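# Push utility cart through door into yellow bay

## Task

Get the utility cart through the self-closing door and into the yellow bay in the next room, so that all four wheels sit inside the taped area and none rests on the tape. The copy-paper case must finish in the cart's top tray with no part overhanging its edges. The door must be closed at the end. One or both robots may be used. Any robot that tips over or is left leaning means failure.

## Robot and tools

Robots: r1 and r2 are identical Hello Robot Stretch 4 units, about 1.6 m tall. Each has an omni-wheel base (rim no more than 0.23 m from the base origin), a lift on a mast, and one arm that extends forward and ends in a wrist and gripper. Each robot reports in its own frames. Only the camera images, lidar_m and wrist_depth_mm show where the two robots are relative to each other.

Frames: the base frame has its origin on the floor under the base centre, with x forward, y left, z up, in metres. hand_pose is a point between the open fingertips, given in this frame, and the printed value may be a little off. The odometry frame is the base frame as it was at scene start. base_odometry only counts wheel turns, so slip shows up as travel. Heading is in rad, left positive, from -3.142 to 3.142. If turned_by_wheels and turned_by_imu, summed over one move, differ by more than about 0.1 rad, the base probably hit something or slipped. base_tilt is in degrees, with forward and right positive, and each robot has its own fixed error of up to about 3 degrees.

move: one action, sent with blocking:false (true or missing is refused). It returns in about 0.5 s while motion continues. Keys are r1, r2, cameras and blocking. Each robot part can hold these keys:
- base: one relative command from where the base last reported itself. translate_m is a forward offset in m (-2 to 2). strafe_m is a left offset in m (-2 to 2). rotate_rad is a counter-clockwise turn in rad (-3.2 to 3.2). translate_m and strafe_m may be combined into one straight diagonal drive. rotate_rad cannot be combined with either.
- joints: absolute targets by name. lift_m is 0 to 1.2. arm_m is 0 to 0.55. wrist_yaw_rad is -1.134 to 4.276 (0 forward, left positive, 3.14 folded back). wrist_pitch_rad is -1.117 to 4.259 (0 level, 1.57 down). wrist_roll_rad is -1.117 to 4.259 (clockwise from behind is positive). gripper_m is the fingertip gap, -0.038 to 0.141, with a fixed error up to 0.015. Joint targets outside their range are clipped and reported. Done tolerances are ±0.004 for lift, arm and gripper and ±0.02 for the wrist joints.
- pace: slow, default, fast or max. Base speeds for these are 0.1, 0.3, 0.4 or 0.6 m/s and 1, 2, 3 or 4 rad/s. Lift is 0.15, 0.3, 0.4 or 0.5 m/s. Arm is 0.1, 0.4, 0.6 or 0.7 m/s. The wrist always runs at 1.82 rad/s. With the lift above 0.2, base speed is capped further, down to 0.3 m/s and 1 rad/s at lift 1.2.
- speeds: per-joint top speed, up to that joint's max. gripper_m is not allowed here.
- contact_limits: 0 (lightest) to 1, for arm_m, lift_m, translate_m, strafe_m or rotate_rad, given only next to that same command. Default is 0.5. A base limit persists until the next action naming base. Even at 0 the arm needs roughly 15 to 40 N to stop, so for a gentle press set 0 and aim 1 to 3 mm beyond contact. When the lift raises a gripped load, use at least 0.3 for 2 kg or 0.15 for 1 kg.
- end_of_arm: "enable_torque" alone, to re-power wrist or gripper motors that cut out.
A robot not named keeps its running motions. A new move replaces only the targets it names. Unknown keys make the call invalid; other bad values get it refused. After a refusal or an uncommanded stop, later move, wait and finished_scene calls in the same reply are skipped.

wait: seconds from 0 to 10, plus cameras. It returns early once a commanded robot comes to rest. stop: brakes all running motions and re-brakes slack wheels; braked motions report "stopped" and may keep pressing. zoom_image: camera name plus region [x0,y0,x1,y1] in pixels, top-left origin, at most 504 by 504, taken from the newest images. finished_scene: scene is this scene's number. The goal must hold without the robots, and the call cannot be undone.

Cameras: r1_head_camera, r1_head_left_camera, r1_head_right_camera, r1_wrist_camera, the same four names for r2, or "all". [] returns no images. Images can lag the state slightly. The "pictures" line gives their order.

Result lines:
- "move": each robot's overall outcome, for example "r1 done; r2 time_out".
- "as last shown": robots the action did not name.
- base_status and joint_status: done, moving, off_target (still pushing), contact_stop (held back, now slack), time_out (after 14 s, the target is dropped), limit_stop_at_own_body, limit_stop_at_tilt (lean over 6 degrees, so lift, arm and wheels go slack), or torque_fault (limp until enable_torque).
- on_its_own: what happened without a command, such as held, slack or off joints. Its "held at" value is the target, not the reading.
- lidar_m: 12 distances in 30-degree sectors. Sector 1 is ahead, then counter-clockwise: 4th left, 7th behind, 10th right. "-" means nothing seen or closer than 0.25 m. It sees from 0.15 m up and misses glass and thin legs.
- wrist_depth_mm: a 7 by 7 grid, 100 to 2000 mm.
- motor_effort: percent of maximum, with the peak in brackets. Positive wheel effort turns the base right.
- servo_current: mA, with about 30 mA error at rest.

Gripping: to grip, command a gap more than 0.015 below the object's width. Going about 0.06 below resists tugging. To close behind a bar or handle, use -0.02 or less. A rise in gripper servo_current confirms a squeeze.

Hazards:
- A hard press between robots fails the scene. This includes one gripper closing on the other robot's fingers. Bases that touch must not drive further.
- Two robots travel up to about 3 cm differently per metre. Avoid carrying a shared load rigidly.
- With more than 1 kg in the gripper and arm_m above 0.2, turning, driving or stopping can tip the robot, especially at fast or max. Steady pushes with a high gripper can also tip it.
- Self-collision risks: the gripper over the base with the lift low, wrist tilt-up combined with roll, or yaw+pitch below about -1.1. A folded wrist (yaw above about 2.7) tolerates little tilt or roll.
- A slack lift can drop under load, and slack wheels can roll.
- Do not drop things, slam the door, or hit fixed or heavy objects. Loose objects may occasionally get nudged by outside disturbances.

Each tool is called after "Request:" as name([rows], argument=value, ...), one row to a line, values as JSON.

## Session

Request:
wait(seconds=0)

Scene clock: 0.00 s.
r1.base_odometry: x=+0.000 y=+0.000 heading=+0.000
r1.turned_by_wheels: +0.000
r1.turned_by_imu: +0.000
r1.base_tilt: forward=-1.6 right=+1.3
r1.lidar_m: 0.96 1.73 2.02 2.40 3.92 1.60 0.85 0.77 0.78 0.89 0.77 0.78
r1.base_status: not commanded
r1.joint_positions: lift_m=+0.124 arm_m=+0.000 wrist_yaw_rad=+3.194 wrist_pitch_rad=+0.002 wrist_roll_rad=+0.000 gripper_m=+0.056
r1.joint_status: not commanded
r1.measured_speeds: all 0
r1.motor_effort: lift_m=+19 arm_m=-4 wheel_0=-2 wheel_1=+1 wheel_2=+0
r1.servo_current: wrist_yaw_rad=59 wrist_pitch_rad=46 wrist_roll_rad=46 gripper_m=39
r1.hand_pose: x=-0.1216 y=+0.0722 z=+0.3019 quat_wxyz=(-0.026, -0.001, +0.000, +1.000) (m; r1's base frame)
r1.wrist_depth_mm: - 135 - - - - - / - 123 135 - - - - / - 121 191 - - - - / 110 136 194 - - - - / 137 - - - 1618 - - / 226 - 190 1098 188 1160 1118 / 224 163 750 798 768 768 759
r2.base_odometry: x=+0.000 y=+0.000 heading=+0.000
r2.turned_by_wheels: +0.000
r2.turned_by_imu: +0.000
r2.base_tilt: forward=-0.6 right=+0.1
r2.lidar_m: 1.29 1.32 1.58 2.33 2.36 2.78 1.41 1.41 2.77 2.39 2.42 1.48
r2.base_status: not commanded
r2.joint_positions: lift_m=+0.200 arm_m=+0.000 wrist_yaw_rad=+3.211 wrist_pitch_rad=+0.001 wrist_roll_rad=+0.000 gripper_m=+0.056
r2.joint_status: not commanded
r2.measured_speeds: all 0
r2.motor_effort: lift_m=+18 arm_m=-4 wheel_0=-1 wheel_1=+1 wheel_2=+1
r2.servo_current: wrist_yaw_rad=46 wrist_pitch_rad=39 wrist_roll_rad=52 gripper_m=52
r2.hand_pose: x=-0.1229 y=+0.0671 z=+0.3779 quat_wxyz=(-0.035, -0.001, +0.000, +0.999) (m; r2's base frame)
r2.wrist_depth_mm: - - 137 - - - - / - - 137 - - - - / - 109 138 - - - - / - 140 175 - - - - / 214 - - - - - - / 213 1281 196 1255 190 1336 1182 / 208 243 866 - - 854 878
pictures: r1_head_camera, r1_head_left_camera, r1_head_right_camera, r1_wrist_camera, r2_head_camera, r2_head_left_camera, r2_head_right_camera, r2_wrist_camera
Images, in order (width x height): r1_head_camera 420x560, r1_head_left_camera 420x672, r1_head_right_camera 420x672, r1_wrist_camera 616x392, r2_head_camera 420x560, r2_head_left_camera 420x672, r2_head_right_camera 420x672, r2_wrist_camera 616x392.

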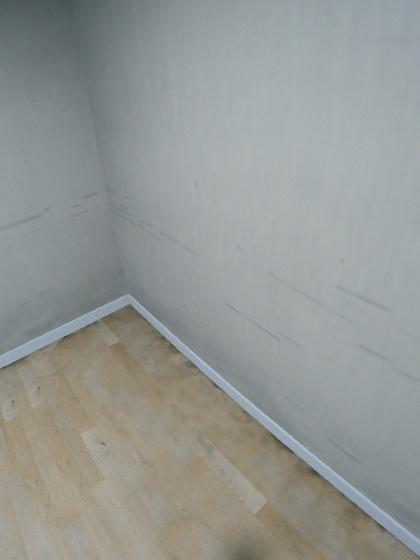

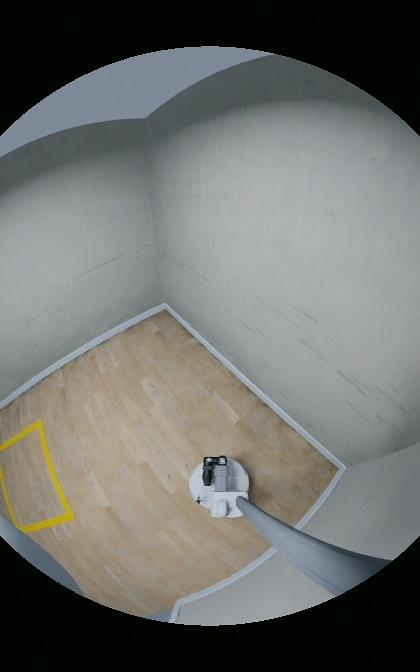

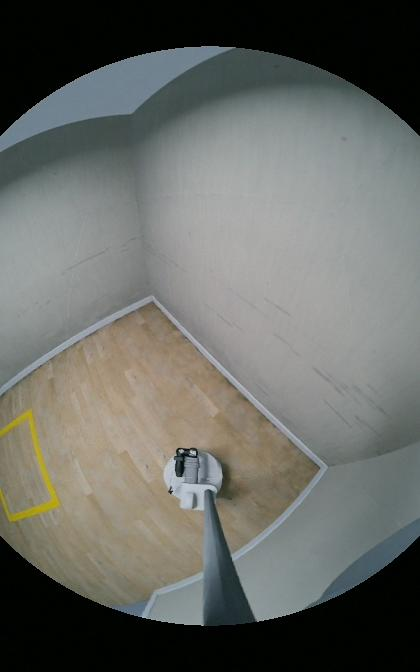

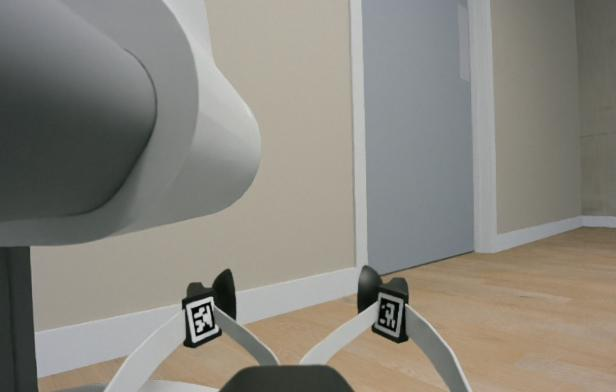

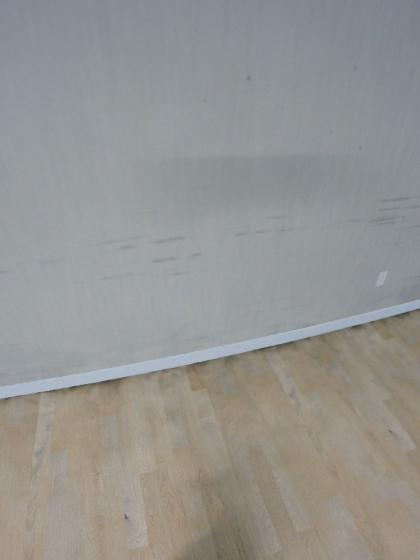

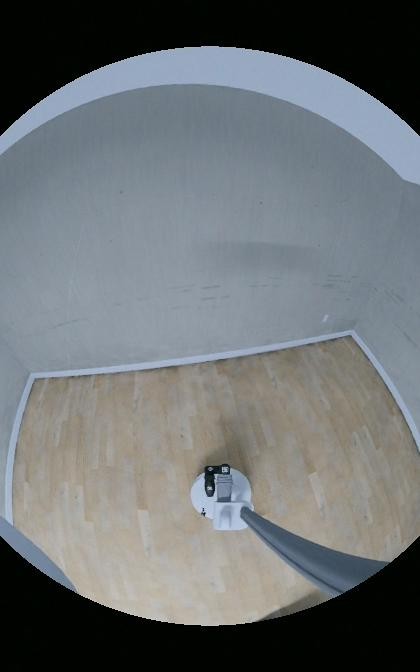

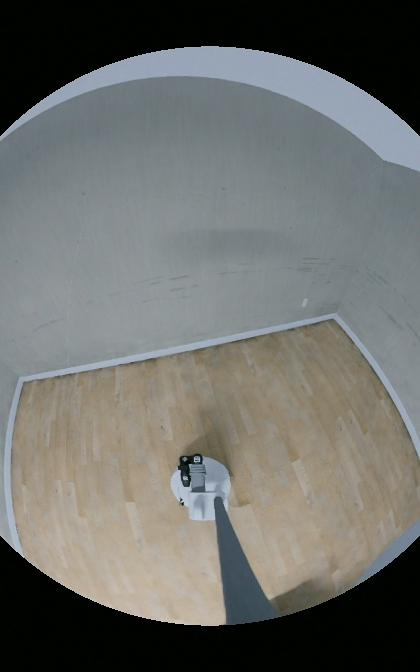

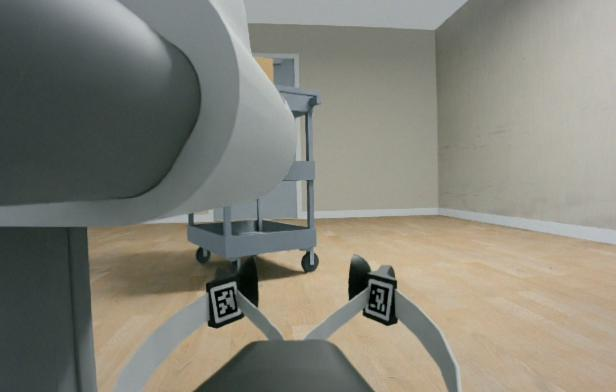

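Request:
move(r1={"base":{"rotate_rad":3.14},"joints":{"lift_m":0.7}}, r2={"base":{"rotate_rad":3.14},"joints":{"lift_m":0.7}}, blocking=false, cameras=[])

Request:
wait(seconds=4, cameras=["r1_head_camera","r1_head_left_camera","r1_head_right_camera","r2_head_camera","r2_head_left_camera","r2_head_right_camera"])

Scene clock: 45.93 s.
move: r1 moving; r2 moving
r1.base_odometry: x=+0.000 y=+0.000 heading=+0.253
r1.turned_by_wheels: +0.253
r1.turned_by_imu: +0.253
r1.base_tilt: forward=-1.6 right=+1.2
r1.lidar_m: 1.17 2.01 2.13 2.99 2.65 1.07 0.76 0.75 0.80 0.83 0.77 0.81
r1.base_status: rotate_rad moving
r1.joint_positions: lift_m=+0.162 arm_m=+0.000 wrist_yaw_rad=+3.194 wrist_pitch_rad=+0.002 wrist_roll_rad=+0.000 gripper_m=+0.056
r1.joint_status: lift_m moving
r1.measured_speeds: translate_m=+0.000 strafe_m=+0.000 rotate_rad=+0.974 lift_m=+0.146 arm_m=+0.000 wrist_yaw_rad=+0.000 wrist_pitch_rad=+0.000 wrist_roll_rad=+0.000
r1.motor_effort: lift_m=+26(27) arm_m=-3(4) wheel_0=-8(10) wheel_1=-7(10) wheel_2=-7(7)
r1.servo_current: wrist_yaw_rad=65(65) wrist_pitch_rad=46(46) wrist_roll_rad=39(59) gripper_m=39(46)
r1.hand_pose: x=-0.1216 y=+0.0722 z=+0.3395 quat_wxyz=(-0.026, -0.001, +0.000, +1.000) (m; r1's base frame)
r1.wrist_depth_mm: - 135 - - - - - / - 123 135 - - - 1756 / - 121 192 - - - 1808 / 110 136 195 - - - 1808 / 137 - - - - - 1756 / 216 - 190 - 187 1229 1205 / 224 151 820 153 866 831 866
r2.base_odometry: x=+0.000 y=+0.000 heading=+0.252
r2.turned_by_wheels: +0.252
r2.turned_by_imu: +0.245
r2.base_tilt: forward=-0.7 right=+0.1
r2.lidar_m: 1.30 1.40 1.93 2.34 2.48 3.41 1.45 3.35 2.48 2.38 1.84 1.37
r2.base_status: rotate_rad moving
r2.joint_positions: lift_m=+0.238 arm_m=+0.000 wrist_yaw_rad=+3.211 wrist_pitch_rad=+0.001 wrist_roll_rad=+0.000 gripper_m=+0.056
r2.joint_status: lift_m moving
r2.measured_speeds: translate_m=+0.002 strafe_m=+0.000 rotate_rad=+0.977 lift_m=+0.146 arm_m=+0.000 wrist_yaw_rad=+0.000 wrist_pitch_rad=+0.000 wrist_roll_rad=+0.000
r2.motor_effort: lift_m=+21(24) arm_m=-4(4) wheel_0=-3(11) wheel_1=-11(11) wheel_2=-10(12)
r2.servo_current: wrist_yaw_rad=46(46) wrist_pitch_rad=39(46) wrist_roll_rad=39(59) gripper_m=46(52)
r2.hand_pose: x=-0.1229 y=+0.0671 z=+0.4157 quat_wxyz=(-0.035, -0.001, +0.000, +0.999) (m; r2's base frame)
r2.wrist_depth_mm: - - 137 - - - - / - - 137 1808 - - - / - 110 139 - - - - / - 140 176 - - - - / 215 - - - - - - / 213 1397 196 1397 190 1430 1281 / 208 243 1008 - - 960 946
pictures: none
No camera images: "cameras" was empty.

Scene clock: 48.37 s.
earlier move: r1 moving; r2 done
r1.base_odometry: x=+0.000 y=+0.000 heading=+3.140
r1.turned_by_wheels: +2.887
r1.turned_by_imu: +2.902
r1.base_tilt: forward=-1.6 right=+1.2
r1.lidar_m: 0.87 0.73 0.75 0.89 0.76 0.78 0.90 1.68 2.06 2.42 3.91 1.64
r1.base_status: done
r1.joint_positions: lift_m=+0.700 arm_m=+0.000 wrist_yaw_rad=+3.194 wrist_pitch_rad=+0.002 wrist_roll_rad=+0.000 gripper_m=+0.056
r1.joint_status: lift_m moving
r1.measured_speeds: translate_m=+0.000 strafe_m=+0.000 rotate_rad=+0.000 lift_m=+0.002 arm_m=+0.000 wrist_yaw_rad=+0.000 wrist_pitch_rad=+0.000 wrist_roll_rad=+0.000
r1.motor_effort: lift_m=+25(28) arm_m=-4(4) wheel_0=-2(10) wheel_1=-2(10) wheel_2=-1(8)
r1.servo_current: wrist_yaw_rad=59(65) wrist_pitch_rad=39(46) wrist_roll_rad=59(65) gripper_m=33(52)
r1.hand_pose: x=-0.1216 y=+0.0722 z=+0.8771 quat_wxyz=(-0.026, -0.001, +0.000, +1.000) (m; r1's base frame)
r1.wrist_depth_mm: - 135 - - - - - / - 122 135 - - - - / - 121 190 - - - - / 110 135 194 - - - - / 137 - - - - - - / 215 - 190 - 187 - - / - 1863 - 137 - - -
r2.base_odometry: x=+0.000 y=+0.000 heading=+3.139
r2.turned_by_wheels: +2.887
r2.turned_by_imu: +2.810
r2.base_tilt: forward=-0.7 right=+0.1
r2.lidar_m: 1.40 1.37 2.79 2.40 2.44 1.49 1.32 1.32 1.53 2.34 2.33 2.74
r2.base_status: done
r2.joint_positions: lift_m=+0.700 arm_m=+0.000 wrist_yaw_rad=+3.211 wrist_pitch_rad=+0.001 wrist_roll_rad=+0.000 gripper_m=+0.056
r2.joint_status: all done
r2.measured_speeds: all 0
r2.motor_effort: lift_m=+21(25) arm_m=-4(4) wheel_0=-3(11) wheel_1=-4(11) wheel_2=-6(14)
r2.servo_current: wrist_yaw_rad=46(52) wrist_pitch_rad=46(46) wrist_roll_rad=46(59) gripper_m=46(59)
r2.hand_pose: x=-0.1228 y=+0.0671 z=+0.8776 quat_wxyz=(-0.035, -0.001, +0.000, +0.999) (m; r2's base frame)
r2.wrist_depth_mm: - - 137 - - - - / - 107 137 - - - - / - 113 138 233 - - - / - 140 164 - - - - / 216 - - - - - - / 213 - 190 - 188 - - / 211 123 - - - - -
wait: 2.43 of 4 s (r2 has come to rest)
pictures: r1_head_camera, r1_head_left_camera, r1_head_right_camera, r2_head_camera, r2_head_left_camera, r2_head_right_camera
Images, in order (width x height): r1_head_camera 420x560, r1_head_left_camera 420x672, r1_head_right_camera 420x672, r2_head_camera 420x560, r2_head_left_camera 420x672, r2_head_right_camera 420x672.

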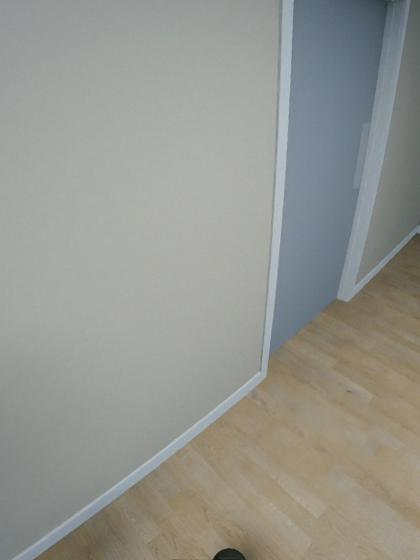

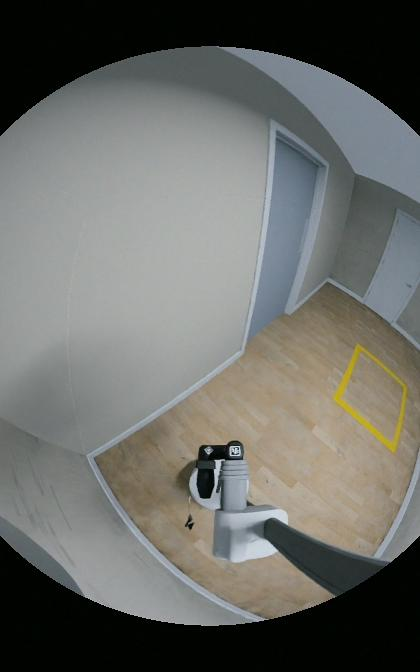

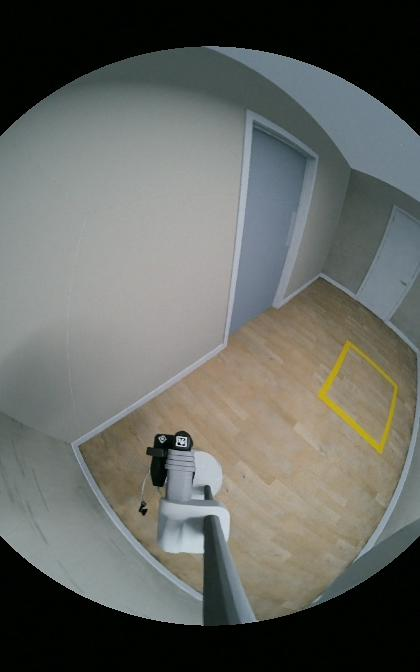

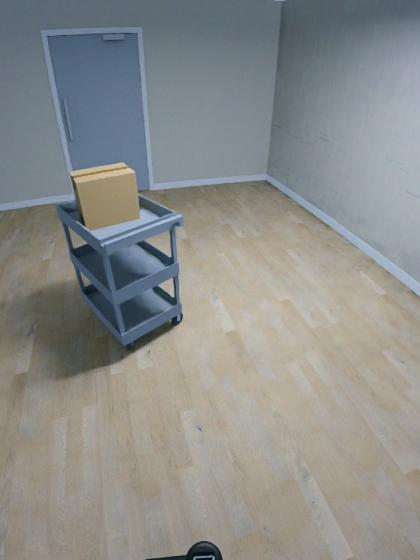

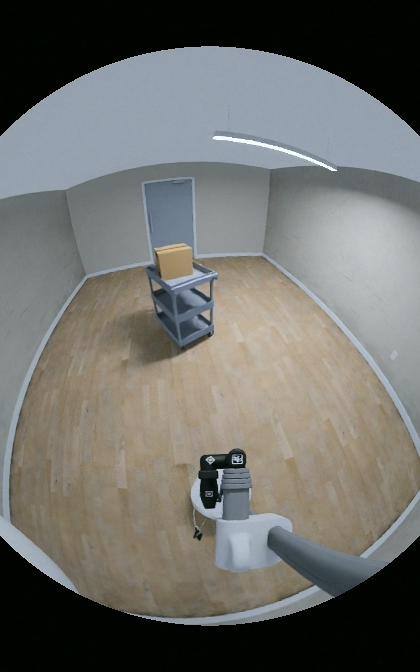

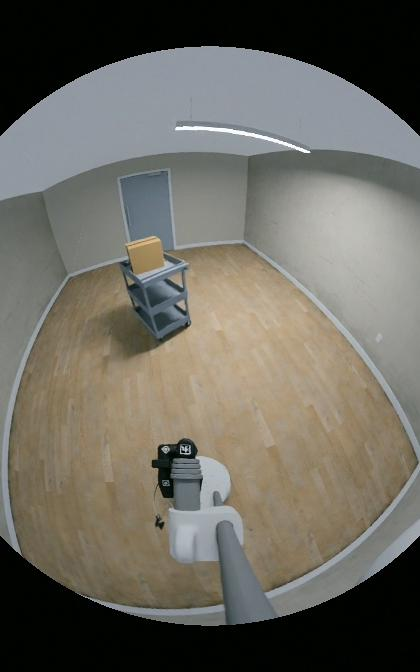

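Request:
move(r1={"base":{"translate_m":1.06,"strafe_m":-1.2},"joints":{"wrist_yaw_rad":0,"gripper_m":-0.02},"pace":"fast"}, r2={"joints":{"wrist_yaw_rad":0,"wrist_roll_rad":1.57,"gripper_m":0.1,"lift_m":0.688}}, blocking=false, cameras=["r2_head_camera"])

Request:
zoom_image(camera="r2_head_camera", region=[30, 140, 220, 370])

Scene clock: 64.33 s.
earlier move: r1 done
move: r1 moving; r2 moving
r1.base_odometry: x=-0.032 y=+0.036 heading=+3.139
r1.turned_by_wheels: +0.000
r1.turned_by_imu: -0.001
r1.base_tilt: forward=-1.6 right=+1.2
r1.lidar_m: 0.86 0.76 0.76 0.92 0.80 0.82 0.97 1.81 2.03 2.42 3.85 1.62
r1.base_status: translate_m moving; strafe_m moving
r1.joint_positions: lift_m=+0.700 arm_m=+0.000 wrist_yaw_rad=+2.554 wrist_pitch_rad=+0.002 wrist_roll_rad=+0.000 gripper_m=+0.037
r1.joint_status: wrist_yaw_rad moving; gripper_m moving; the others done
r1.measured_speeds: translate_m=+0.123 strafe_m=-0.139 rotate_rad=-0.002 lift_m=+0.000 arm_m=+0.000 wrist_yaw_rad=-1.822 wrist_pitch_rad=+0.000 wrist_roll_rad=+0.000
r1.motor_effort: lift_m=+24(24) arm_m=-2(4) wheel_0=+12(12) wheel_1=-5(7) wheel_2=-7(9)
r1.servo_current: wrist_yaw_rad=98(130) wrist_pitch_rad=39(52) wrist_roll_rad=65(65) gripper_m=91(98)
r1.hand_pose: x=-0.0208 y=+0.2325 z=+0.8772 quat_wxyz=(+0.289, -0.001, +0.000, +0.957) (m; r1's base frame)
r1.wrist_depth_mm: - - - - - - - / - - - - - - - / - - - - - - - / - - - - - - - / - - - - - - - / - - 191 - 186 - - / - 143 - 138 153 - -
r2.base_odometry: x=+0.000 y=+0.000 heading=+3.139
r2.turned_by_wheels: +0.000
r2.turned_by_imu: +0.000
r2.base_tilt: forward=-0.7 right=+0.1
r2.lidar_m: 1.41 1.39 2.79 2.39 2.41 1.52 1.31 1.30 1.55 2.34 2.33 2.76
r2.base_status: not commanded
r2.joint_positions: lift_m=+0.688 arm_m=+0.000 wrist_yaw_rad=+2.650 wrist_pitch_rad=+0.001 wrist_roll_rad=+0.588 gripper_m=+0.075
r2.joint_status: lift_m moving; wrist_yaw_rad moving; wrist_roll_rad moving; gripper_m moving
r2.measured_speeds: translate_m=+0.000 strafe_m=+0.000 rotate_rad=+0.000 lift_m=+0.000 arm_m=+0.000 wrist_yaw_rad=-1.737 wrist_pitch_rad=+0.000 wrist_roll_rad=+1.820
r2.motor_effort: lift_m=+13(21) arm_m=-4(4) wheel_0=-4(4) wheel_1=-3(4) wheel_2=-6(6)
r2.servo_current: wrist_yaw_rad=124(137) wrist_pitch_rad=39(46) wrist_roll_rad=85(117) gripper_m=91(91)
r2.hand_pose: x=-0.0419 y=+0.2133 z=+0.8662 quat_wxyz=(+0.233, +0.070, +0.281, +0.928) (m; r2's base frame)
r2.wrist_depth_mm: - - - - - - - / - - - - - - - / - - - - - - - / - - - - - - - / - - - - - - 1756 / 253 - 189 - 188 1708 1366 / - - - - 1661 1336 1138
pictures: r2_head_camera
Images, in order (width x height): r2_head_camera 420x560.

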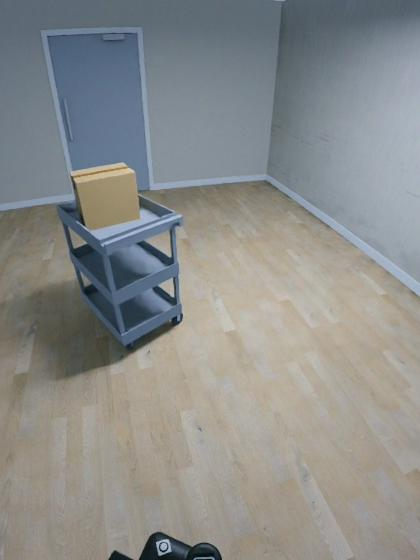

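Scaled by 2.191 from the camera's 420x560 image, which has a finer 1200x1600 frame.

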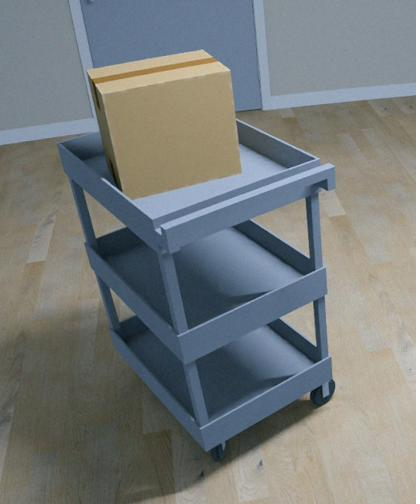

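Request:
move(r2={"base":{"translate_m":0.78,"strafe_m":-0.1}}, blocking=false, cameras=[])

Request:
wait(seconds=4, cameras=[])

Request:
move(r1={"base":{"rotate_rad":0.79}}, r2={"base":{"rotate_rad":0.7}}, blocking=false, cameras=[])

Request:
wait(seconds=2, cameras=["r1_head_camera","r1_head_right_camera","r2_head_camera","r2_wrist_camera"])

Scene clock: 80.10 s.
earlier move: r1 done; r2 done
move: r2 moving
r1.base_odometry: x=-1.057 y=+1.202 heading=+3.139
r1.turned_by_wheels: +0.000
r1.turned_by_imu: -0.005
r1.base_tilt: forward=-1.6 right=+1.3
r1.lidar_m: 0.95 0.88 0.90 0.96 1.73 2.37 2.28 1.97 1.99 2.33 2.32 1.59
r1.base_status: done
r1.joint_positions: lift_m=+0.700 arm_m=+0.000 wrist_yaw_rad=+0.003 wrist_pitch_rad=+0.002 wrist_roll_rad=+0.000 gripper_m=-0.019
r1.joint_status: all done
r1.measured_speeds: all 0
r1.motor_effort: lift_m=+24(24) arm_m=+4(4) wheel_0=-2(3) wheel_1=-1(2) wheel_2=+0(0)
r1.servo_current: wrist_yaw_rad=39(65) wrist_pitch_rad=46(46) wrist_roll_rad=39(59) gripper_m=59(59)
r1.hand_pose: x=+0.4595 y=-0.0867 z=+0.8772 quat_wxyz=(+1.000, +0.000, +0.001, +0.001) (m; r1's base frame)
r1.wrist_depth_mm: 691 732 - - - - - / 691 732 - - - - - / 691 750 - - - - - / 691 741 - - - - - / - 741 - - - - - / - 741 183 198 170 - - / - 723 163 146 144 1983 -
r2.base_odometry: x=-0.031 y=+0.004 heading=+3.139
r2.turned_by_wheels: +0.000
r2.turned_by_imu: +0.001
r2.base_tilt: forward=-0.7 right=+0.1
r2.lidar_m: 1.40 1.39 2.76 2.39 2.43 1.57 1.35 1.33 1.55 2.33 2.34 2.73
r2.base_status: translate_m moving; strafe_m moving
r2.joint_positions: lift_m=+0.688 arm_m=+0.000 wrist_yaw_rad=+0.003 wrist_pitch_rad=+0.001 wrist_roll_rad=+1.568 gripper_m=+0.100
r2.joint_status: all done
r2.measured_speeds: translate_m=+0.121 strafe_m=-0.014 rotate_rad=+0.000 lift_m=+0.000 arm_m=+0.000 wrist_yaw_rad=+0.000 wrist_pitch_rad=+0.000 wrist_roll_rad=+0.000
r2.motor_effort: lift_m=+14(14) arm_m=-4(4) wheel_0=+10(10) wheel_1=+6(8) wheel_2=-11(13)
r2.servo_current: wrist_yaw_rad=52(52) wrist_pitch_rad=39(46) wrist_roll_rad=46(59) gripper_m=59(59)
r2.hand_pose: x=+0.4596 y=-0.0866 z=+0.8662 quat_wxyz=(+0.708, +0.706, +0.001, +0.001) (m; r2's base frame)
r2.wrist_depth_mm: - - - - - 1708 1182 / - - - - - 1661 1205 / - - - - - 1756 1205 / - - - - - 1708 1255 / - - - - - 1661 1229 / - - 192 1308 193 1281 1182 / - - - - - - 1138
pictures: none
No camera images: "cameras" was empty.

Scene clock: 83.70 s.
earlier move: r2 done
r1.base_odometry: x=-1.057 y=+1.202 heading=+3.139
r1.turned_by_wheels: +0.000
r1.turned_by_imu: +0.000
r1.base_tilt: forward=-1.6 right=+1.3
r1.lidar_m: 0.95 0.89 0.89 0.96 1.72 2.39 2.27 1.99 1.98 2.34 2.33 1.62
r1.base_status: done
r1.joint_positions: lift_m=+0.700 arm_m=+0.000 wrist_yaw_rad=+0.003 wrist_pitch_rad=+0.002 wrist_roll_rad=+0.000 gripper_m=-0.019
r1.joint_status: all done
r1.measured_speeds: all 0
r1.motor_effort: lift_m=+24(24) arm_m=+4(4) wheel_0=-2(3) wheel_1=-1(2) wheel_2=+0(0)
r1.servo_current: wrist_yaw_rad=52(65) wrist_pitch_rad=46(52) wrist_roll_rad=52(72) gripper_m=52(59)
r1.hand_pose: x=+0.4595 y=-0.0867 z=+0.8772 quat_wxyz=(+1.000, +0.000, +0.001, +0.001) (m; r1's base frame)
r1.wrist_depth_mm: 691 732 - - - - - / 691 741 - - - - - / 699 741 - - - - - / 699 732 - - - - - / - 741 - - - - - / - 732 183 199 170 - - / - 723 163 147 144 1921 -
r2.base_odometry: x=-0.780 y=+0.102 heading=+3.139
r2.turned_by_wheels: +0.000
r2.turned_by_imu: +0.001
r2.base_tilt: forward=-0.6 right=+0.0
r2.lidar_m: 0.83 0.74 3.11 2.67 2.67 2.36 2.04 2.05 2.35 2.03 2.05 2.41
r2.base_status: done
r2.joint_positions: lift_m=+0.688 arm_m=+0.000 wrist_yaw_rad=+0.003 wrist_pitch_rad=+0.001 wrist_roll_rad=+1.568 gripper_m=+0.100
r2.joint_status: all done
r2.measured_speeds: all 0
r2.motor_effort: lift_m=+14(14) arm_m=-4(4) wheel_0=+5(12) wheel_1=+4(8) wheel_2=-4(14)
r2.servo_current: wrist_yaw_rad=52(59) wrist_pitch_rad=39(46) wrist_roll_rad=33(59) gripper_m=59(59)
r2.hand_pose: x=+0.4596 y=-0.0866 z=+0.8662 quat_wxyz=(+0.708, +0.706, +0.001, +0.001) (m; r2's base frame)
r2.wrist_depth_mm: - - - - - 1708 1182 / - - - - - 1708 1205 / - - - - - 1708 1182 / - - - - - 1756 1205 / - - - - - 1756 1205 / - - 192 - 194 1499 1229 / - - - - - 1808 1205
wait: 3.60 of 4 s (r2 has come to rest)
pictures: none
No camera images: "cameras" was empty.

Scene clock: 84.20 s.
move: r1 moving; r2 moving
r1.base_odometry: x=-1.057 y=+1.202 heading=-2.891
r1.turned_by_wheels: +0.253
r1.turned_by_imu: +0.254
r1.base_tilt: forward=-1.6 right=+1.3
r1.lidar_m: 0.93 0.88 0.93 1.18 2.36 2.46 2.04 1.98 2.09 2.42 2.33 1.17
r1.base_status: rotate_rad moving
r1.joint_positions: lift_m=+0.700 arm_m=+0.000 wrist_yaw_rad=+0.002 wrist_pitch_rad=+0.002 wrist_roll_rad=+0.000 gripper_m=-0.019
r1.joint_status: not commanded
r1.measured_speeds: translate_m=+0.000 strafe_m=+0.000 rotate_rad=+0.970 lift_m=+0.000 arm_m=+0.000 wrist_yaw_rad=+0.000 wrist_pitch_rad=+0.000 wrist_roll_rad=+0.000
r1.motor_effort: lift_m=+24(24) arm_m=+4(4) wheel_0=-8(8) wheel_1=-7(8) wheel_2=-7(7)
r1.servo_current: wrist_yaw_rad=46(72) wrist_pitch_rad=33(46) wrist_roll_rad=46(59) gripper_m=52(59)
r1.hand_pose: x=+0.4595 y=-0.0867 z=+0.8772 quat_wxyz=(+1.000, +0.000, +0.001, +0.001) (m; r1's base frame)
r1.wrist_depth_mm: - 732 759 - - - - / - 732 768 - - - - / - 723 768 - - - - / - - 768 - - - - / - - 778 - - - - / - - 187 198 171 - - / - 132 163 147 144 - -
r2.base_odometry: x=-0.780 y=+0.102 heading=-2.892
r2.turned_by_wheels: +0.252
r2.turned_by_imu: +0.245
r2.base_tilt: forward=-0.6 right=+0.1
r2.lidar_m: 0.74 0.74 2.83 2.65 2.82 2.15 2.04 2.13 2.13 2.05 2.14 2.90
r2.base_status: rotate_rad moving
r2.joint_positions: lift_m=+0.688 arm_m=+0.000 wrist_yaw_rad=+0.003 wrist_pitch_rad=+0.001 wrist_roll_rad=+1.568 gripper_m=+0.100
r2.joint_status: not commanded
r2.measured_speeds: translate_m=-0.002 strafe_m=+0.001 rotate_rad=+0.975 lift_m=+0.000 arm_m=+0.000 wrist_yaw_rad=+0.000 wrist_pitch_rad=+0.000 wrist_roll_rad=+0.000
r2.motor_effort: lift_m=+14(14) arm_m=-4(4) wheel_0=-10(10) wheel_1=-9(10) wheel_2=-11(11)
r2.servo_current: wrist_yaw_rad=52(52) wrist_pitch_rad=39(46) wrist_roll_rad=39(59) gripper_m=52(59)
r2.hand_pose: x=+0.4595 y=-0.0867 z=+0.8662 quat_wxyz=(+0.708, +0.706, +0.001, +0.001) (m; r2's base frame)
r2.wrist_depth_mm: - - - - - 1661 1182 / - - - - - 1708 1205 / - - - - - 1756 1205 / - - - - - 1756 1229 / - - - - - 1808 1229 / - - 192 661 186 661 904 / - - - - - - -
pictures: none
No camera images: "cameras" was empty.

Scene clock: 85.17 s.
earlier move: r1 moving; r2 done
r1.base_odometry: x=-1.057 y=+1.202 heading=-2.354
r1.turned_by_wheels: +0.537
r1.turned_by_imu: +0.540
r1.base_tilt: forward=-1.6 right=+1.3
r1.lidar_m: 0.88 0.91 1.20 2.37 2.47 2.04 1.96 2.09 2.42 2.36 1.14 0.92
r1.base_status: rotate_rad moving
r1.joint_positions: lift_m=+0.700 arm_m=+0.000 wrist_yaw_rad=+0.002 wrist_pitch_rad=+0.002 wrist_roll_rad=+0.000 gripper_m=-0.019
r1.joint_status: not commanded
r1.measured_speeds: all 0
r1.motor_effort: lift_m=+24(24) arm_m=+3(4) wheel_0=-2(8) wheel_1=+0(8) wheel_2=+0(8)
r1.servo_current: wrist_yaw_rad=52(72) wrist_pitch_rad=39(52) wrist_roll_rad=59(59) gripper_m=46(59)
r1.hand_pose: x=+0.4595 y=-0.0867 z=+0.8772 quat_wxyz=(+1.000, +0.000, +0.001, +0.001) (m; r1's base frame)
r1.wrist_depth_mm: - - - - - 668 627 / - - - - - 661 627 / - - - - - 661 634 / - - - - - - 627 / - - - - - - 634 / - - 183 198 170 - 634 / - 132 163 146 144 - 627
r2.base_odometry: x=-0.780 y=+0.102 heading=-2.445
r2.turned_by_wheels: +0.447
r2.turned_by_imu: +0.436
r2.base_tilt: forward=-0.7 right=+0.0
r2.lidar_m: 0.75 2.87 2.67 2.74 2.18 2.04 2.12 2.18 2.03 2.07 2.71 0.78
r2.base_status: done
r2.joint_positions: lift_m=+0.688 arm_m=+0.000 wrist_yaw_rad=+0.003 wrist_pitch_rad=+0.001 wrist_roll_rad=+1.568 gripper_m=+0.100
r2.joint_status: not commanded
r2.measured_speeds: all 0
r2.motor_effort: lift_m=+14(14) arm_m=-4(4) wheel_0=-3(10) wheel_1=-4(10) wheel_2=-6(11)
r2.servo_current: wrist_yaw_rad=46(59) wrist_pitch_rad=46(46) wrist_roll_rad=52(59) gripper_m=52(59)
r2.hand_pose: x=+0.4595 y=-0.0867 z=+0.8662 quat_wxyz=(+0.708, +0.706, +0.001, +0.001) (m; r2's base frame)
r2.wrist_depth_mm: - - - 569 - 585 569 / - - - 580 - 574 569 / - - 788 580 - 569 574 / - - 842 574 - 574 574 / - - - 820 976 574 580 / - - 193 521 193 1430 1229 / - - - - - 1863 1205
wait: 0.97 of 2 s (r2 has come to rest)
pictures: r1_head_camera, r1_head_right_camera, r2_head_camera, r2_wrist_camera
Images, in order (width x height): r1_head_camera 420x560, r1_head_right_camera 420x672, r2_head_camera 420x560, r2_wrist_camera 616x392.

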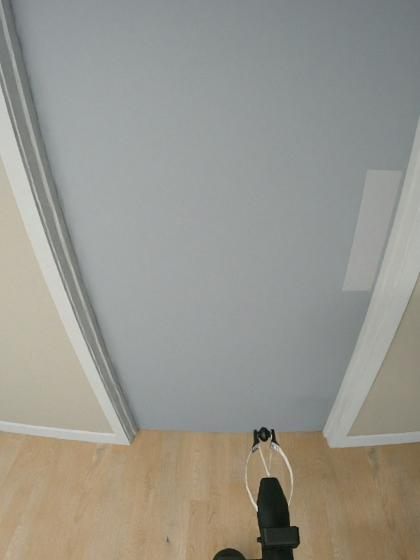

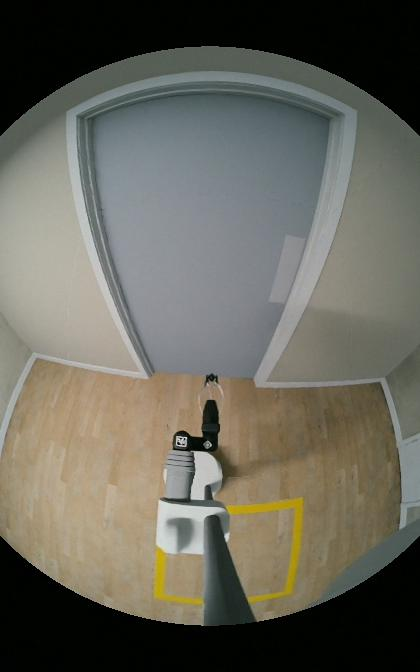

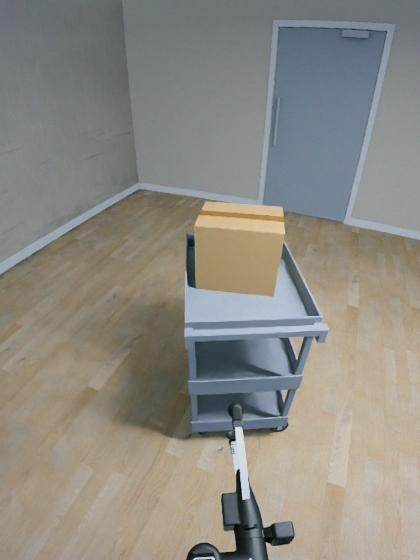

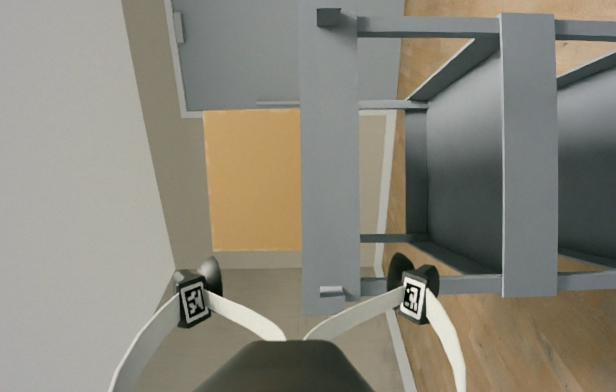

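Request:
move(r1={"base":{"strafe_m":-0.18}}, r2={"base":{"strafe_m":-0.07,"translate_m":0.33},"pace":"slow"}, blocking=false, cameras=[])

Request:
wait(seconds=1.3, cameras=[])

Request:
move(r1={"base":{"translate_m":1.8},"contact_limits":{"translate_m":0.7},"joints":{"arm_m":0.1}}, blocking=false, cameras=[])

Request:
wait(seconds=3, cameras=["r1_head_camera","r2_head_camera","r2_wrist_camera"])

Scene clock: 111.30 s.
earlier move: r1 done
move: r1 moving; r2 moving
r1.base_odometry: x=-1.083 y=+1.228 heading=-2.354
r1.turned_by_wheels: +0.000
r1.turned_by_imu: +0.000
r1.base_tilt: forward=-1.6 right=+1.3
r1.lidar_m: 0.87 0.93 1.18 2.39 2.52 2.04 1.95 2.08 2.41 2.29 1.14 0.91
r1.base_status: strafe_m moving
r1.joint_positions: lift_m=+0.700 arm_m=+0.000 wrist_yaw_rad=+0.002 wrist_pitch_rad=+0.002 wrist_roll_rad=+0.000 gripper_m=-0.019
r1.joint_status: not commanded
r1.measured_speeds: translate_m=+0.000 strafe_m=-0.140 rotate_rad=+0.002 lift_m=+0.000 arm_m=+0.000 wrist_yaw_rad=+0.000 wrist_pitch_rad=+0.000 wrist_roll_rad=+0.000
r1.motor_effort: lift_m=+24(24) arm_m=+3(4) wheel_0=+9(11) wheel_1=-8(9) wheel_2=+0(1)
r1.servo_current: wrist_yaw_rad=59(59) wrist_pitch_rad=39(52) wrist_roll_rad=46(59) gripper_m=52(59)
r1.hand_pose: x=+0.4595 y=-0.0867 z=+0.8772 quat_wxyz=(+1.000, +0.000, +0.001, +0.001) (m; r1's base frame)
r1.wrist_depth_mm: - - - - - 661 621 / - - - - - 668 621 / - - - - - 661 627 / - - - - - 668 603 / - - - - - - 627 / - - 183 198 170 - 627 / - 132 163 146 144 - 627
r2.base_odometry: x=-0.791 y=+0.096 heading=-2.445
r2.turned_by_wheels: +0.000
r2.turned_by_imu: +0.001
r2.base_tilt: forward=-0.7 right=+0.1
r2.lidar_m: 0.72 2.86 2.65 2.72 2.21 2.06 2.11 2.18 2.05 2.09 2.72 0.76
r2.base_status: translate_m moving; strafe_m moving
r2.joint_positions: lift_m=+0.688 arm_m=+0.000 wrist_yaw_rad=+0.003 wrist_pitch_rad=+0.001 wrist_roll_rad=+1.568 gripper_m=+0.100
r2.joint_status: not commanded
r2.measured_speeds: translate_m=+0.048 strafe_m=-0.011 rotate_rad=-0.002 lift_m=+0.000 arm_m=+0.000 wrist_yaw_rad=+0.000 wrist_pitch_rad=+0.000 wrist_roll_rad=+0.000
r2.motor_effort: lift_m=+14(14) arm_m=-4(4) wheel_0=+6(10) wheel_1=+3(4) wheel_2=-9(11)
r2.servo_current: wrist_yaw_rad=39(59) wrist_pitch_rad=33(46) wrist_roll_rad=52(59) gripper_m=46(59)
r2.hand_pose: x=+0.4595 y=-0.0867 z=+0.8662 quat_wxyz=(+0.708, +0.706, +0.001, +0.001) (m; r2's base frame)
r2.wrist_depth_mm: - - - 554 - 569 564 / - - - 564 - 768 559 / - - 788 564 1182 564 564 / - - 798 564 1182 569 559 / - - 831 820 1008 569 564 / - - 192 508 194 1430 1138 / - - - - - 1921 1205
pictures: none
No camera images: "cameras" was empty.

Scene clock: 112.60 s.
earlier move: r1 moving; r2 moving
r1.base_odometry: x=-1.185 y=+1.329 heading=-2.354
r1.turned_by_wheels: +0.000
r1.turned_by_imu: -0.001
r1.base_tilt: forward=-1.6 right=+1.3
r1.lidar_m: 0.88 0.92 1.21 2.53 2.68 2.04 1.97 2.10 2.25 2.15 1.15 0.85
r1.base_status: strafe_m moving
r1.joint_positions: lift_m=+0.700 arm_m=+0.000 wrist_yaw_rad=+0.002 wrist_pitch_rad=+0.002 wrist_roll_rad=+0.000 gripper_m=-0.019
r1.joint_status: not commanded
r1.measured_speeds: all 0
r1.motor_effort: lift_m=+24(24) arm_m=+3(4) wheel_0=+3(11) wheel_1=-2(11) wheel_2=+2(2)
r1.servo_current: wrist_yaw_rad=52(65) wrist_pitch_rad=39(52) wrist_roll_rad=33(78) gripper_m=52(59)
r1.hand_pose: x=+0.4595 y=-0.0867 z=+0.8772 quat_wxyz=(+1.000, +0.000, +0.001, +0.001) (m; r1's base frame)
r1.wrist_depth_mm: - - - - 668 603 - / - - - - 668 615 - / - - - - 668 615 - / - - - - 668 621 - / - - - - - 627 - / - - 183 198 179 634 - / - 133 163 147 144 - -
r2.base_odometry: x=-0.895 y=+0.040 heading=-2.445
r2.turned_by_wheels: +0.000
r2.turned_by_imu: +0.001
r2.base_tilt: forward=-0.7 right=+0.1
r2.lidar_m: 0.60 2.85 2.64 2.67 2.34 2.18 2.23 2.22 2.07 2.14 2.75 0.64
r2.base_status: translate_m moving; strafe_m moving
r2.joint_positions: lift_m=+0.688 arm_m=+0.000 wrist_yaw_rad=+0.003 wrist_pitch_rad=+0.001 wrist_roll_rad=+1.568 gripper_m=+0.100
r2.joint_status: not commanded
r2.measured_speeds: translate_m=+0.097 strafe_m=-0.021 rotate_rad=-0.002 lift_m=+0.000 arm_m=+0.000 wrist_yaw_rad=+0.000 wrist_pitch_rad=+0.000 wrist_roll_rad=+0.000
r2.motor_effort: lift_m=+14(14) arm_m=-4(4) wheel_0=+4(10) wheel_1=+6(7) wheel_2=-9(11)
r2.servo_current: wrist_yaw_rad=39(65) wrist_pitch_rad=39(46) wrist_roll_rad=52(59) gripper_m=52(59)
r2.hand_pose: x=+0.4595 y=-0.0867 z=+0.8662 quat_wxyz=(+0.708, +0.706, +0.001, +0.001) (m; r2's base frame)
r2.wrist_depth_mm: - - - - - 1863 445 / - - - 449 - 854 449 / - - 654 449 1042 - 445 / - - 683 452 1042 - 452 / - - 699 455 452 - 452 / - - 193 452 193 459 452 / - - - - - 1708 1205
wait: 1.30 s; no rest
pictures: none
No camera images: "cameras" was empty.

Scene clock: 113.10 s.
earlier move: r1 done; r2 moving
move: r1 moving
r1.base_odometry: x=-1.207 y=+1.307 heading=-2.353
r1.turned_by_wheels: +0.000
r1.turned_by_imu: +0.000
r1.base_tilt: forward=-1.6 right=+1.3
r1.lidar_m: 0.85 0.88 1.16 2.53 2.69 2.08 1.99 2.11 2.25 2.17 1.12 0.84
r1.base_status: translate_m moving
r1.joint_positions: lift_m=+0.700 arm_m=+0.051 wrist_yaw_rad=+0.002 wrist_pitch_rad=+0.002 wrist_roll_rad=+0.000 gripper_m=-0.019
r1.joint_status: arm_m moving
r1.measured_speeds: translate_m=+0.123 strafe_m=+0.001 rotate_rad=-0.001 lift_m=+0.000 arm_m=+0.195 wrist_yaw_rad=+0.000 wrist_pitch_rad=+0.000 wrist_roll_rad=+0.000
r1.motor_effort: lift_m=+24(24) arm_m=+6(7) wheel_0=+8(8) wheel_1=+6(7) wheel_2=-8(10)
r1.servo_current: wrist_yaw_rad=46(65) wrist_pitch_rad=39(46) wrist_roll_rad=52(72) gripper_m=52(52)
r1.contact_limits: translate_m 0.7
r1.hand_pose: x=+0.5102 y=-0.0868 z=+0.8772 quat_wxyz=(+1.000, +0.000, +0.001, +0.001) (m; r1's base frame)
r1.wrist_depth_mm: - - - - 603 569 - / - - - - 603 569 - / - - - - 603 574 - / - - - - 609 574 - / - - - - - 539 - / - - 183 198 170 544 - / - 133 163 147 144 - -
r2.base_odometry: x=-0.940 y=+0.017 heading=-2.445
r2.turned_by_wheels: +0.000
r2.turned_by_imu: +0.000
r2.base_tilt: forward=-0.7 right=+0.1
r2.lidar_m: 0.56 2.85 2.64 2.70 2.37 2.22 2.25 2.24 2.09 2.14 2.80 0.60
r2.base_status: translate_m moving; strafe_m moving
r2.joint_positions: lift_m=+0.688 arm_m=+0.000 wrist_yaw_rad=+0.003 wrist_pitch_rad=+0.001 wrist_roll_rad=+1.568 gripper_m=+0.100
r2.joint_status: not commanded
r2.measured_speeds: translate_m=+0.098 strafe_m=-0.020 rotate_rad=+0.006 lift_m=+0.000 arm_m=+0.000 wrist_yaw_rad=+0.000 wrist_pitch_rad=+0.000 wrist_roll_rad=+0.000
r2.motor_effort: lift_m=+14(14) arm_m=-4(5) wheel_0=+1(8) wheel_1=+4(6) wheel_2=-7(9)
r2.servo_current: wrist_yaw_rad=46(59) wrist_pitch_rad=33(46) wrist_roll_rad=46(52) gripper_m=52(52)
r2.hand_pose: x=+0.4595 y=-0.0867 z=+0.8662 quat_wxyz=(+0.708, +0.706, +0.001, +0.001) (m; r2's base frame)
r2.wrist_depth_mm: - - - 399 - 1661 - / - - - 399 - 809 - / - - 603 399 402 - - / - - 627 402 - - - / - - 654 404 404 - - / - - 193 407 193 - - / - - - - 413 430 421
pictures: none
No camera images: "cameras" was empty.

Scene clock: 115.43 s.
earlier move: r1 moving; r2 done
r1.base_odometry: x=-1.658 y=+0.854 heading=-2.355
r1.turned_by_wheels: -0.001
r1.turned_by_imu: +0.049
r1.base_tilt: forward=-1.9 right=+1.4
r1.lidar_m: 0.47 0.47 0.55 0.95 2.67 2.69 2.63 2.81 2.27 0.55 0.36 0.58
r1.base_status: translate_m moving
r1.joint_positions: lift_m=+0.700 arm_m=+0.099 wrist_yaw_rad=-0.021 wrist_pitch_rad=+0.003 wrist_roll_rad=+0.000 gripper_m=-0.020
r1.joint_status: all done
r1.measured_speeds: translate_m=+0.300 strafe_m=+0.000 rotate_rad=+0.000 lift_m=+0.000 arm_m=+0.000 wrist_yaw_rad=+0.000 wrist_pitch_rad=-0.039 wrist_roll_rad=+0.000
r1.motor_effort: lift_m=+23(24) arm_m=+12(17) wheel_0=+5(9) wheel_1=+7(12) wheel_2=-21(30)
r1.servo_current: wrist_yaw_rad=111(137) wrist_pitch_rad=46(65) wrist_roll_rad=72(72) gripper_m=46(59)
r1.contact_limits: translate_m 0.7
r1.hand_pose: x=+0.5567 y=-0.0935 z=+0.8770 quat_wxyz=(+1.000, +0.000, +0.001, -0.011) (m; r1's base frame)
r1.wrist_depth_mm: 186 199 216 236 260 290 324 / 185 199 216 236 259 287 322 / 186 198 216 235 257 287 324 / 186 199 216 236 258 289 320 / 185 198 215 235 258 287 320 / 183 198 207 198 254 287 320 / 185 193 208 160 247 297 315
r2.base_odometry: x=-1.077 y=-0.056 heading=-2.445
r2.turned_by_wheels: +0.000
r2.turned_by_imu: +0.000
r2.base_tilt: forward=-0.7 right=+0.1
r2.lidar_m: 0.41 2.78 2.58 2.65 2.55 2.35 2.44 2.27 2.12 2.19 2.83 0.44
r2.base_status: done
r2.joint_positions: lift_m=+0.688 arm_m=+0.000 wrist_yaw_rad=+0.003 wrist_pitch_rad=+0.001 wrist_roll_rad=+1.568 gripper_m=+0.100
r2.joint_status: not commanded
r2.measured_speeds: all 0
r2.motor_effort: lift_m=+14(14) arm_m=-4(5) wheel_0=+5(9) wheel_1=+4(6) wheel_2=-7(10)
r2.servo_current: wrist_yaw_rad=52(59) wrist_pitch_rad=33(46) wrist_roll_rad=52(65) gripper_m=46(59)
r2.hand_pose: x=+0.4595 y=-0.0867 z=+0.8662 quat_wxyz=(+0.708, +0.706, +0.001, +0.001) (m; r2's base frame)
r2.wrist_depth_mm: - - - 188 247 1708 504 / - - - 189 249 809 - / - 459 449 189 247 - - / - - 466 190 250 - - / - - 480 190 251 - - / - - 195 191 194 - - / - - - - 251 1756 496
wait: 2.33 of 3 s (r2 has come to rest)
pictures: r1_head_camera, r2_head_camera, r2_wrist_camera
Images, in order (width x height): r1_head_camera 420x560, r2_head_camera 420x560, r2_wrist_camera 616x392.

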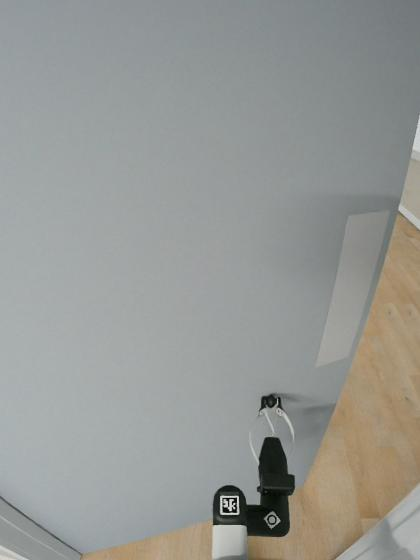

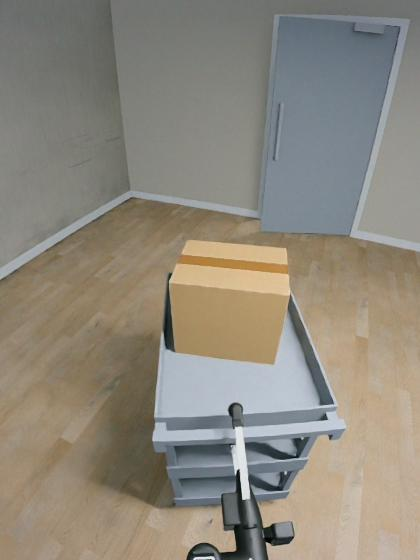

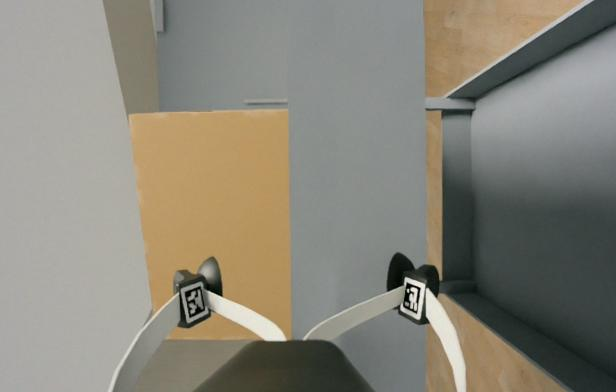

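Request:
move(r2={"base":{"translate_m":0.1,"strafe_m":-0.01},"contact_limits":{"translate_m":0.1},"joints":{"lift_m":0.675},"pace":"slow"}, blocking=false, cameras=[])

Request:
wait(seconds=2, cameras=["r1_head_camera","r1_head_left_camera","r2_head_camera","r2_wrist_camera"])

Scene clock: 123.93 s.
earlier move: r1 done
move: r2 moving
r1.base_odometry: x=-2.455 y=+0.054 heading=-2.353
r1.turned_by_wheels: +0.001
r1.turned_by_imu: -0.014
r1.base_tilt: forward=-1.6 right=+1.2
r1.lidar_m: 1.46 3.32 0.25 0.25 0.26 0.59 3.76 0.89 1.21 2.28 2.41 3.46
r1.base_status: done
r1.joint_positions: lift_m=+0.700 arm_m=+0.100 wrist_yaw_rad=-0.002 wrist_pitch_rad=+0.001 wrist_roll_rad=+0.000 gripper_m=-0.020
r1.joint_status: not commanded
r1.measured_speeds: all 0
r1.motor_effort: lift_m=+19(19) arm_m=+4(4) wheel_0=+0(1) wheel_1=+7(8) wheel_2=-2(2)
r1.servo_current: wrist_yaw_rad=39(65) wrist_pitch_rad=39(52) wrist_roll_rad=52(65) gripper_m=39(46)
r1.contact_limits: translate_m 0.7
r1.hand_pose: x=+0.5591 y=-0.0879 z=+0.8779 quat_wxyz=(+1.000, +0.000, +0.000, -0.001) (m; r1's base frame)
r1.wrist_depth_mm: - - - - - - - / - - - - - - - / - - - - - - - / - - - 1397 - - - / - - - - - - - / - - 189 200 - - - / - - 164 148 144 1921 -
r2.base_odometry: x=-1.088 y=-0.063 heading=-2.445
r2.turned_by_wheels: +0.000
r2.turned_by_imu: +0.001
r2.base_tilt: forward=-0.7 right=+0.1
r2.lidar_m: 0.40 2.81 2.58 2.64 2.55 2.38 2.43 2.28 2.13 2.18 2.84 0.44
r2.base_status: translate_m moving; strafe_m moving
r2.joint_positions: lift_m=+0.675 arm_m=+0.000 wrist_yaw_rad=+0.001 wrist_pitch_rad=+0.001 wrist_roll_rad=+1.569 gripper_m=+0.100
r2.joint_status: lift_m moving
r2.measured_speeds: translate_m=+0.048 strafe_m=-0.005 rotate_rad=+0.000 lift_m=-0.004 arm_m=+0.000 wrist_yaw_rad=-0.012 wrist_pitch_rad=+0.000 wrist_roll_rad=+0.002
r2.motor_effort: lift_m=+12(15) arm_m=-3(4) wheel_0=+7(10) wheel_1=+5(6) wheel_2=-14(14)
r2.servo_current: wrist_yaw_rad=46(65) wrist_pitch_rad=39(46) wrist_roll_rad=52(52) gripper_m=52(52)
r2.contact_limits: translate_m 0.1
r2.hand_pose: x=+0.4594 y=-0.0870 z=+0.8533 quat_wxyz=(+0.708, +0.706, +0.001, +0.000) (m; r2's base frame)
r2.wrist_depth_mm: - - - 242 242 1661 - / - - - 181 242 809 - / - 449 442 182 242 842 - / - 462 455 182 243 842 - / - 484 473 182 242 842 - / - - 195 183 195 - - / - - - - - 1708 -
pictures: none
No camera images: "cameras" was empty.

Scene clock: 125.70 s.
earlier move: r2 done
r1.base_odometry: x=-2.455 y=+0.054 heading=-2.353
r1.turned_by_wheels: +0.000
r1.turned_by_imu: +0.000
r1.base_tilt: forward=-1.6 right=+1.3
r1.lidar_m: 1.41 3.32 0.25 0.25 0.26 0.62 3.81 0.89 1.23 2.29 2.41 3.46
r1.base_status: done
r1.joint_positions: lift_m=+0.700 arm_m=+0.100 wrist_yaw_rad=-0.002 wrist_pitch_rad=+0.001 wrist_roll_rad=+0.000 gripper_m=-0.020
r1.joint_status: not commanded
r1.measured_speeds: all 0
r1.motor_effort: lift_m=+19(19) arm_m=+4(4) wheel_0=+1(1) wheel_1=+8(8) wheel_2=-2(2)
r1.servo_current: wrist_yaw_rad=52(65) wrist_pitch_rad=46(52) wrist_roll_rad=46(72) gripper_m=46(52)
r1.contact_limits: translate_m 0.7
r1.hand_pose: x=+0.5591 y=-0.0879 z=+0.8779 quat_wxyz=(+1.000, +0.000, +0.000, -0.001) (m; r1's base frame)
r1.wrist_depth_mm: - - - - - - - / - - - - - - - / - - - - - - - / - - - 1308 - - - / - - - - - - - / - - 207 198 - - - / - - 164 147 144 1983 -
r2.base_odometry: x=-1.160 y=-0.112 heading=-2.444
r2.turned_by_wheels: +0.000
r2.turned_by_imu: +0.001
r2.base_tilt: forward=-0.7 right=+0.1
r2.lidar_m: 0.41 0.46 2.56 2.60 2.62 2.46 2.53 2.30 2.15 2.21 2.88 0.42
r2.base_status: done
r2.joint_positions: lift_m=+0.675 arm_m=+0.000 wrist_yaw_rad=-0.002 wrist_pitch_rad=+0.001 wrist_roll_rad=+1.569 gripper_m=+0.100
r2.joint_status: all done
r2.measured_speeds: all 0
r2.motor_effort: lift_m=+13(15) arm_m=+4(4) wheel_0=+6(14) wheel_1=+4(8) wheel_2=-8(18)
r2.servo_current: wrist_yaw_rad=52(65) wrist_pitch_rad=46(46) wrist_roll_rad=46(59) gripper_m=52(52)
r2.contact_limits: translate_m 0.1
r2.hand_pose: x=+0.4591 y=-0.0880 z=+0.8533 quat_wxyz=(+0.708, +0.706, +0.000, -0.001) (m; r2's base frame)
r2.wrist_depth_mm: - - - 242 243 1618 1182 / - - - 183 242 1618 - / - 462 442 183 243 842 - / - 462 455 183 244 854 - / - 477 469 183 244 842 - / - - 195 184 195 - - / - - 508 - - 1756 -
wait: 1.77 of 2 s (r2 has come to rest)
pictures: r1_head_camera, r1_head_left_camera, r2_head_camera, r2_wrist_camera
Images, in order (width x height): r1_head_camera 420x560, r1_head_left_camera 420x672, r2_head_camera 420x560, r2_wrist_camera 616x392.

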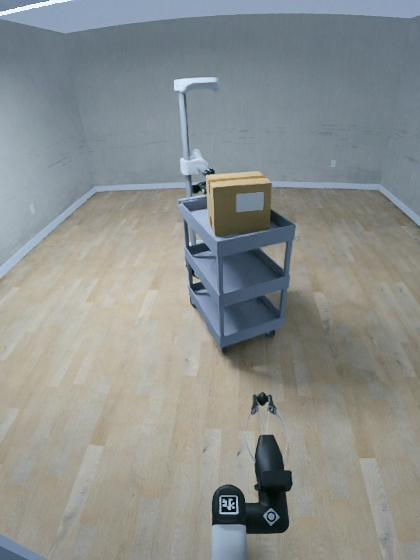

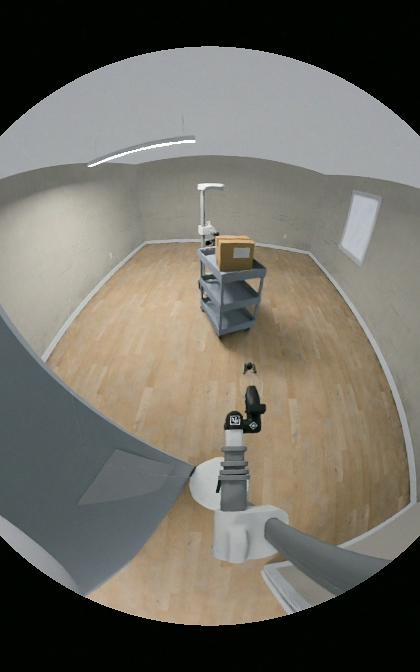

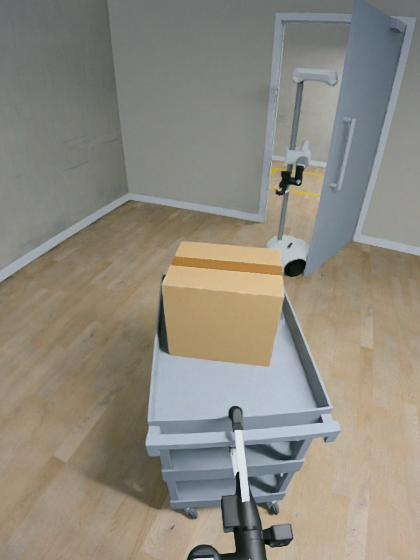

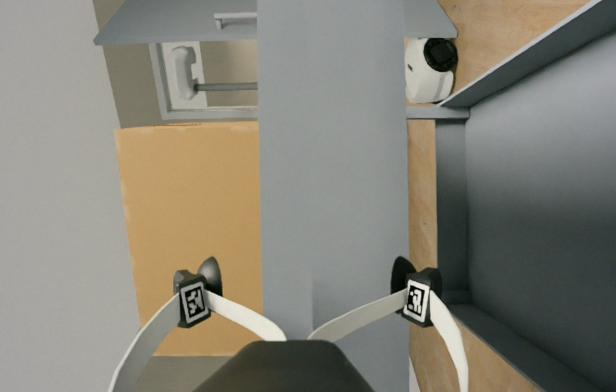

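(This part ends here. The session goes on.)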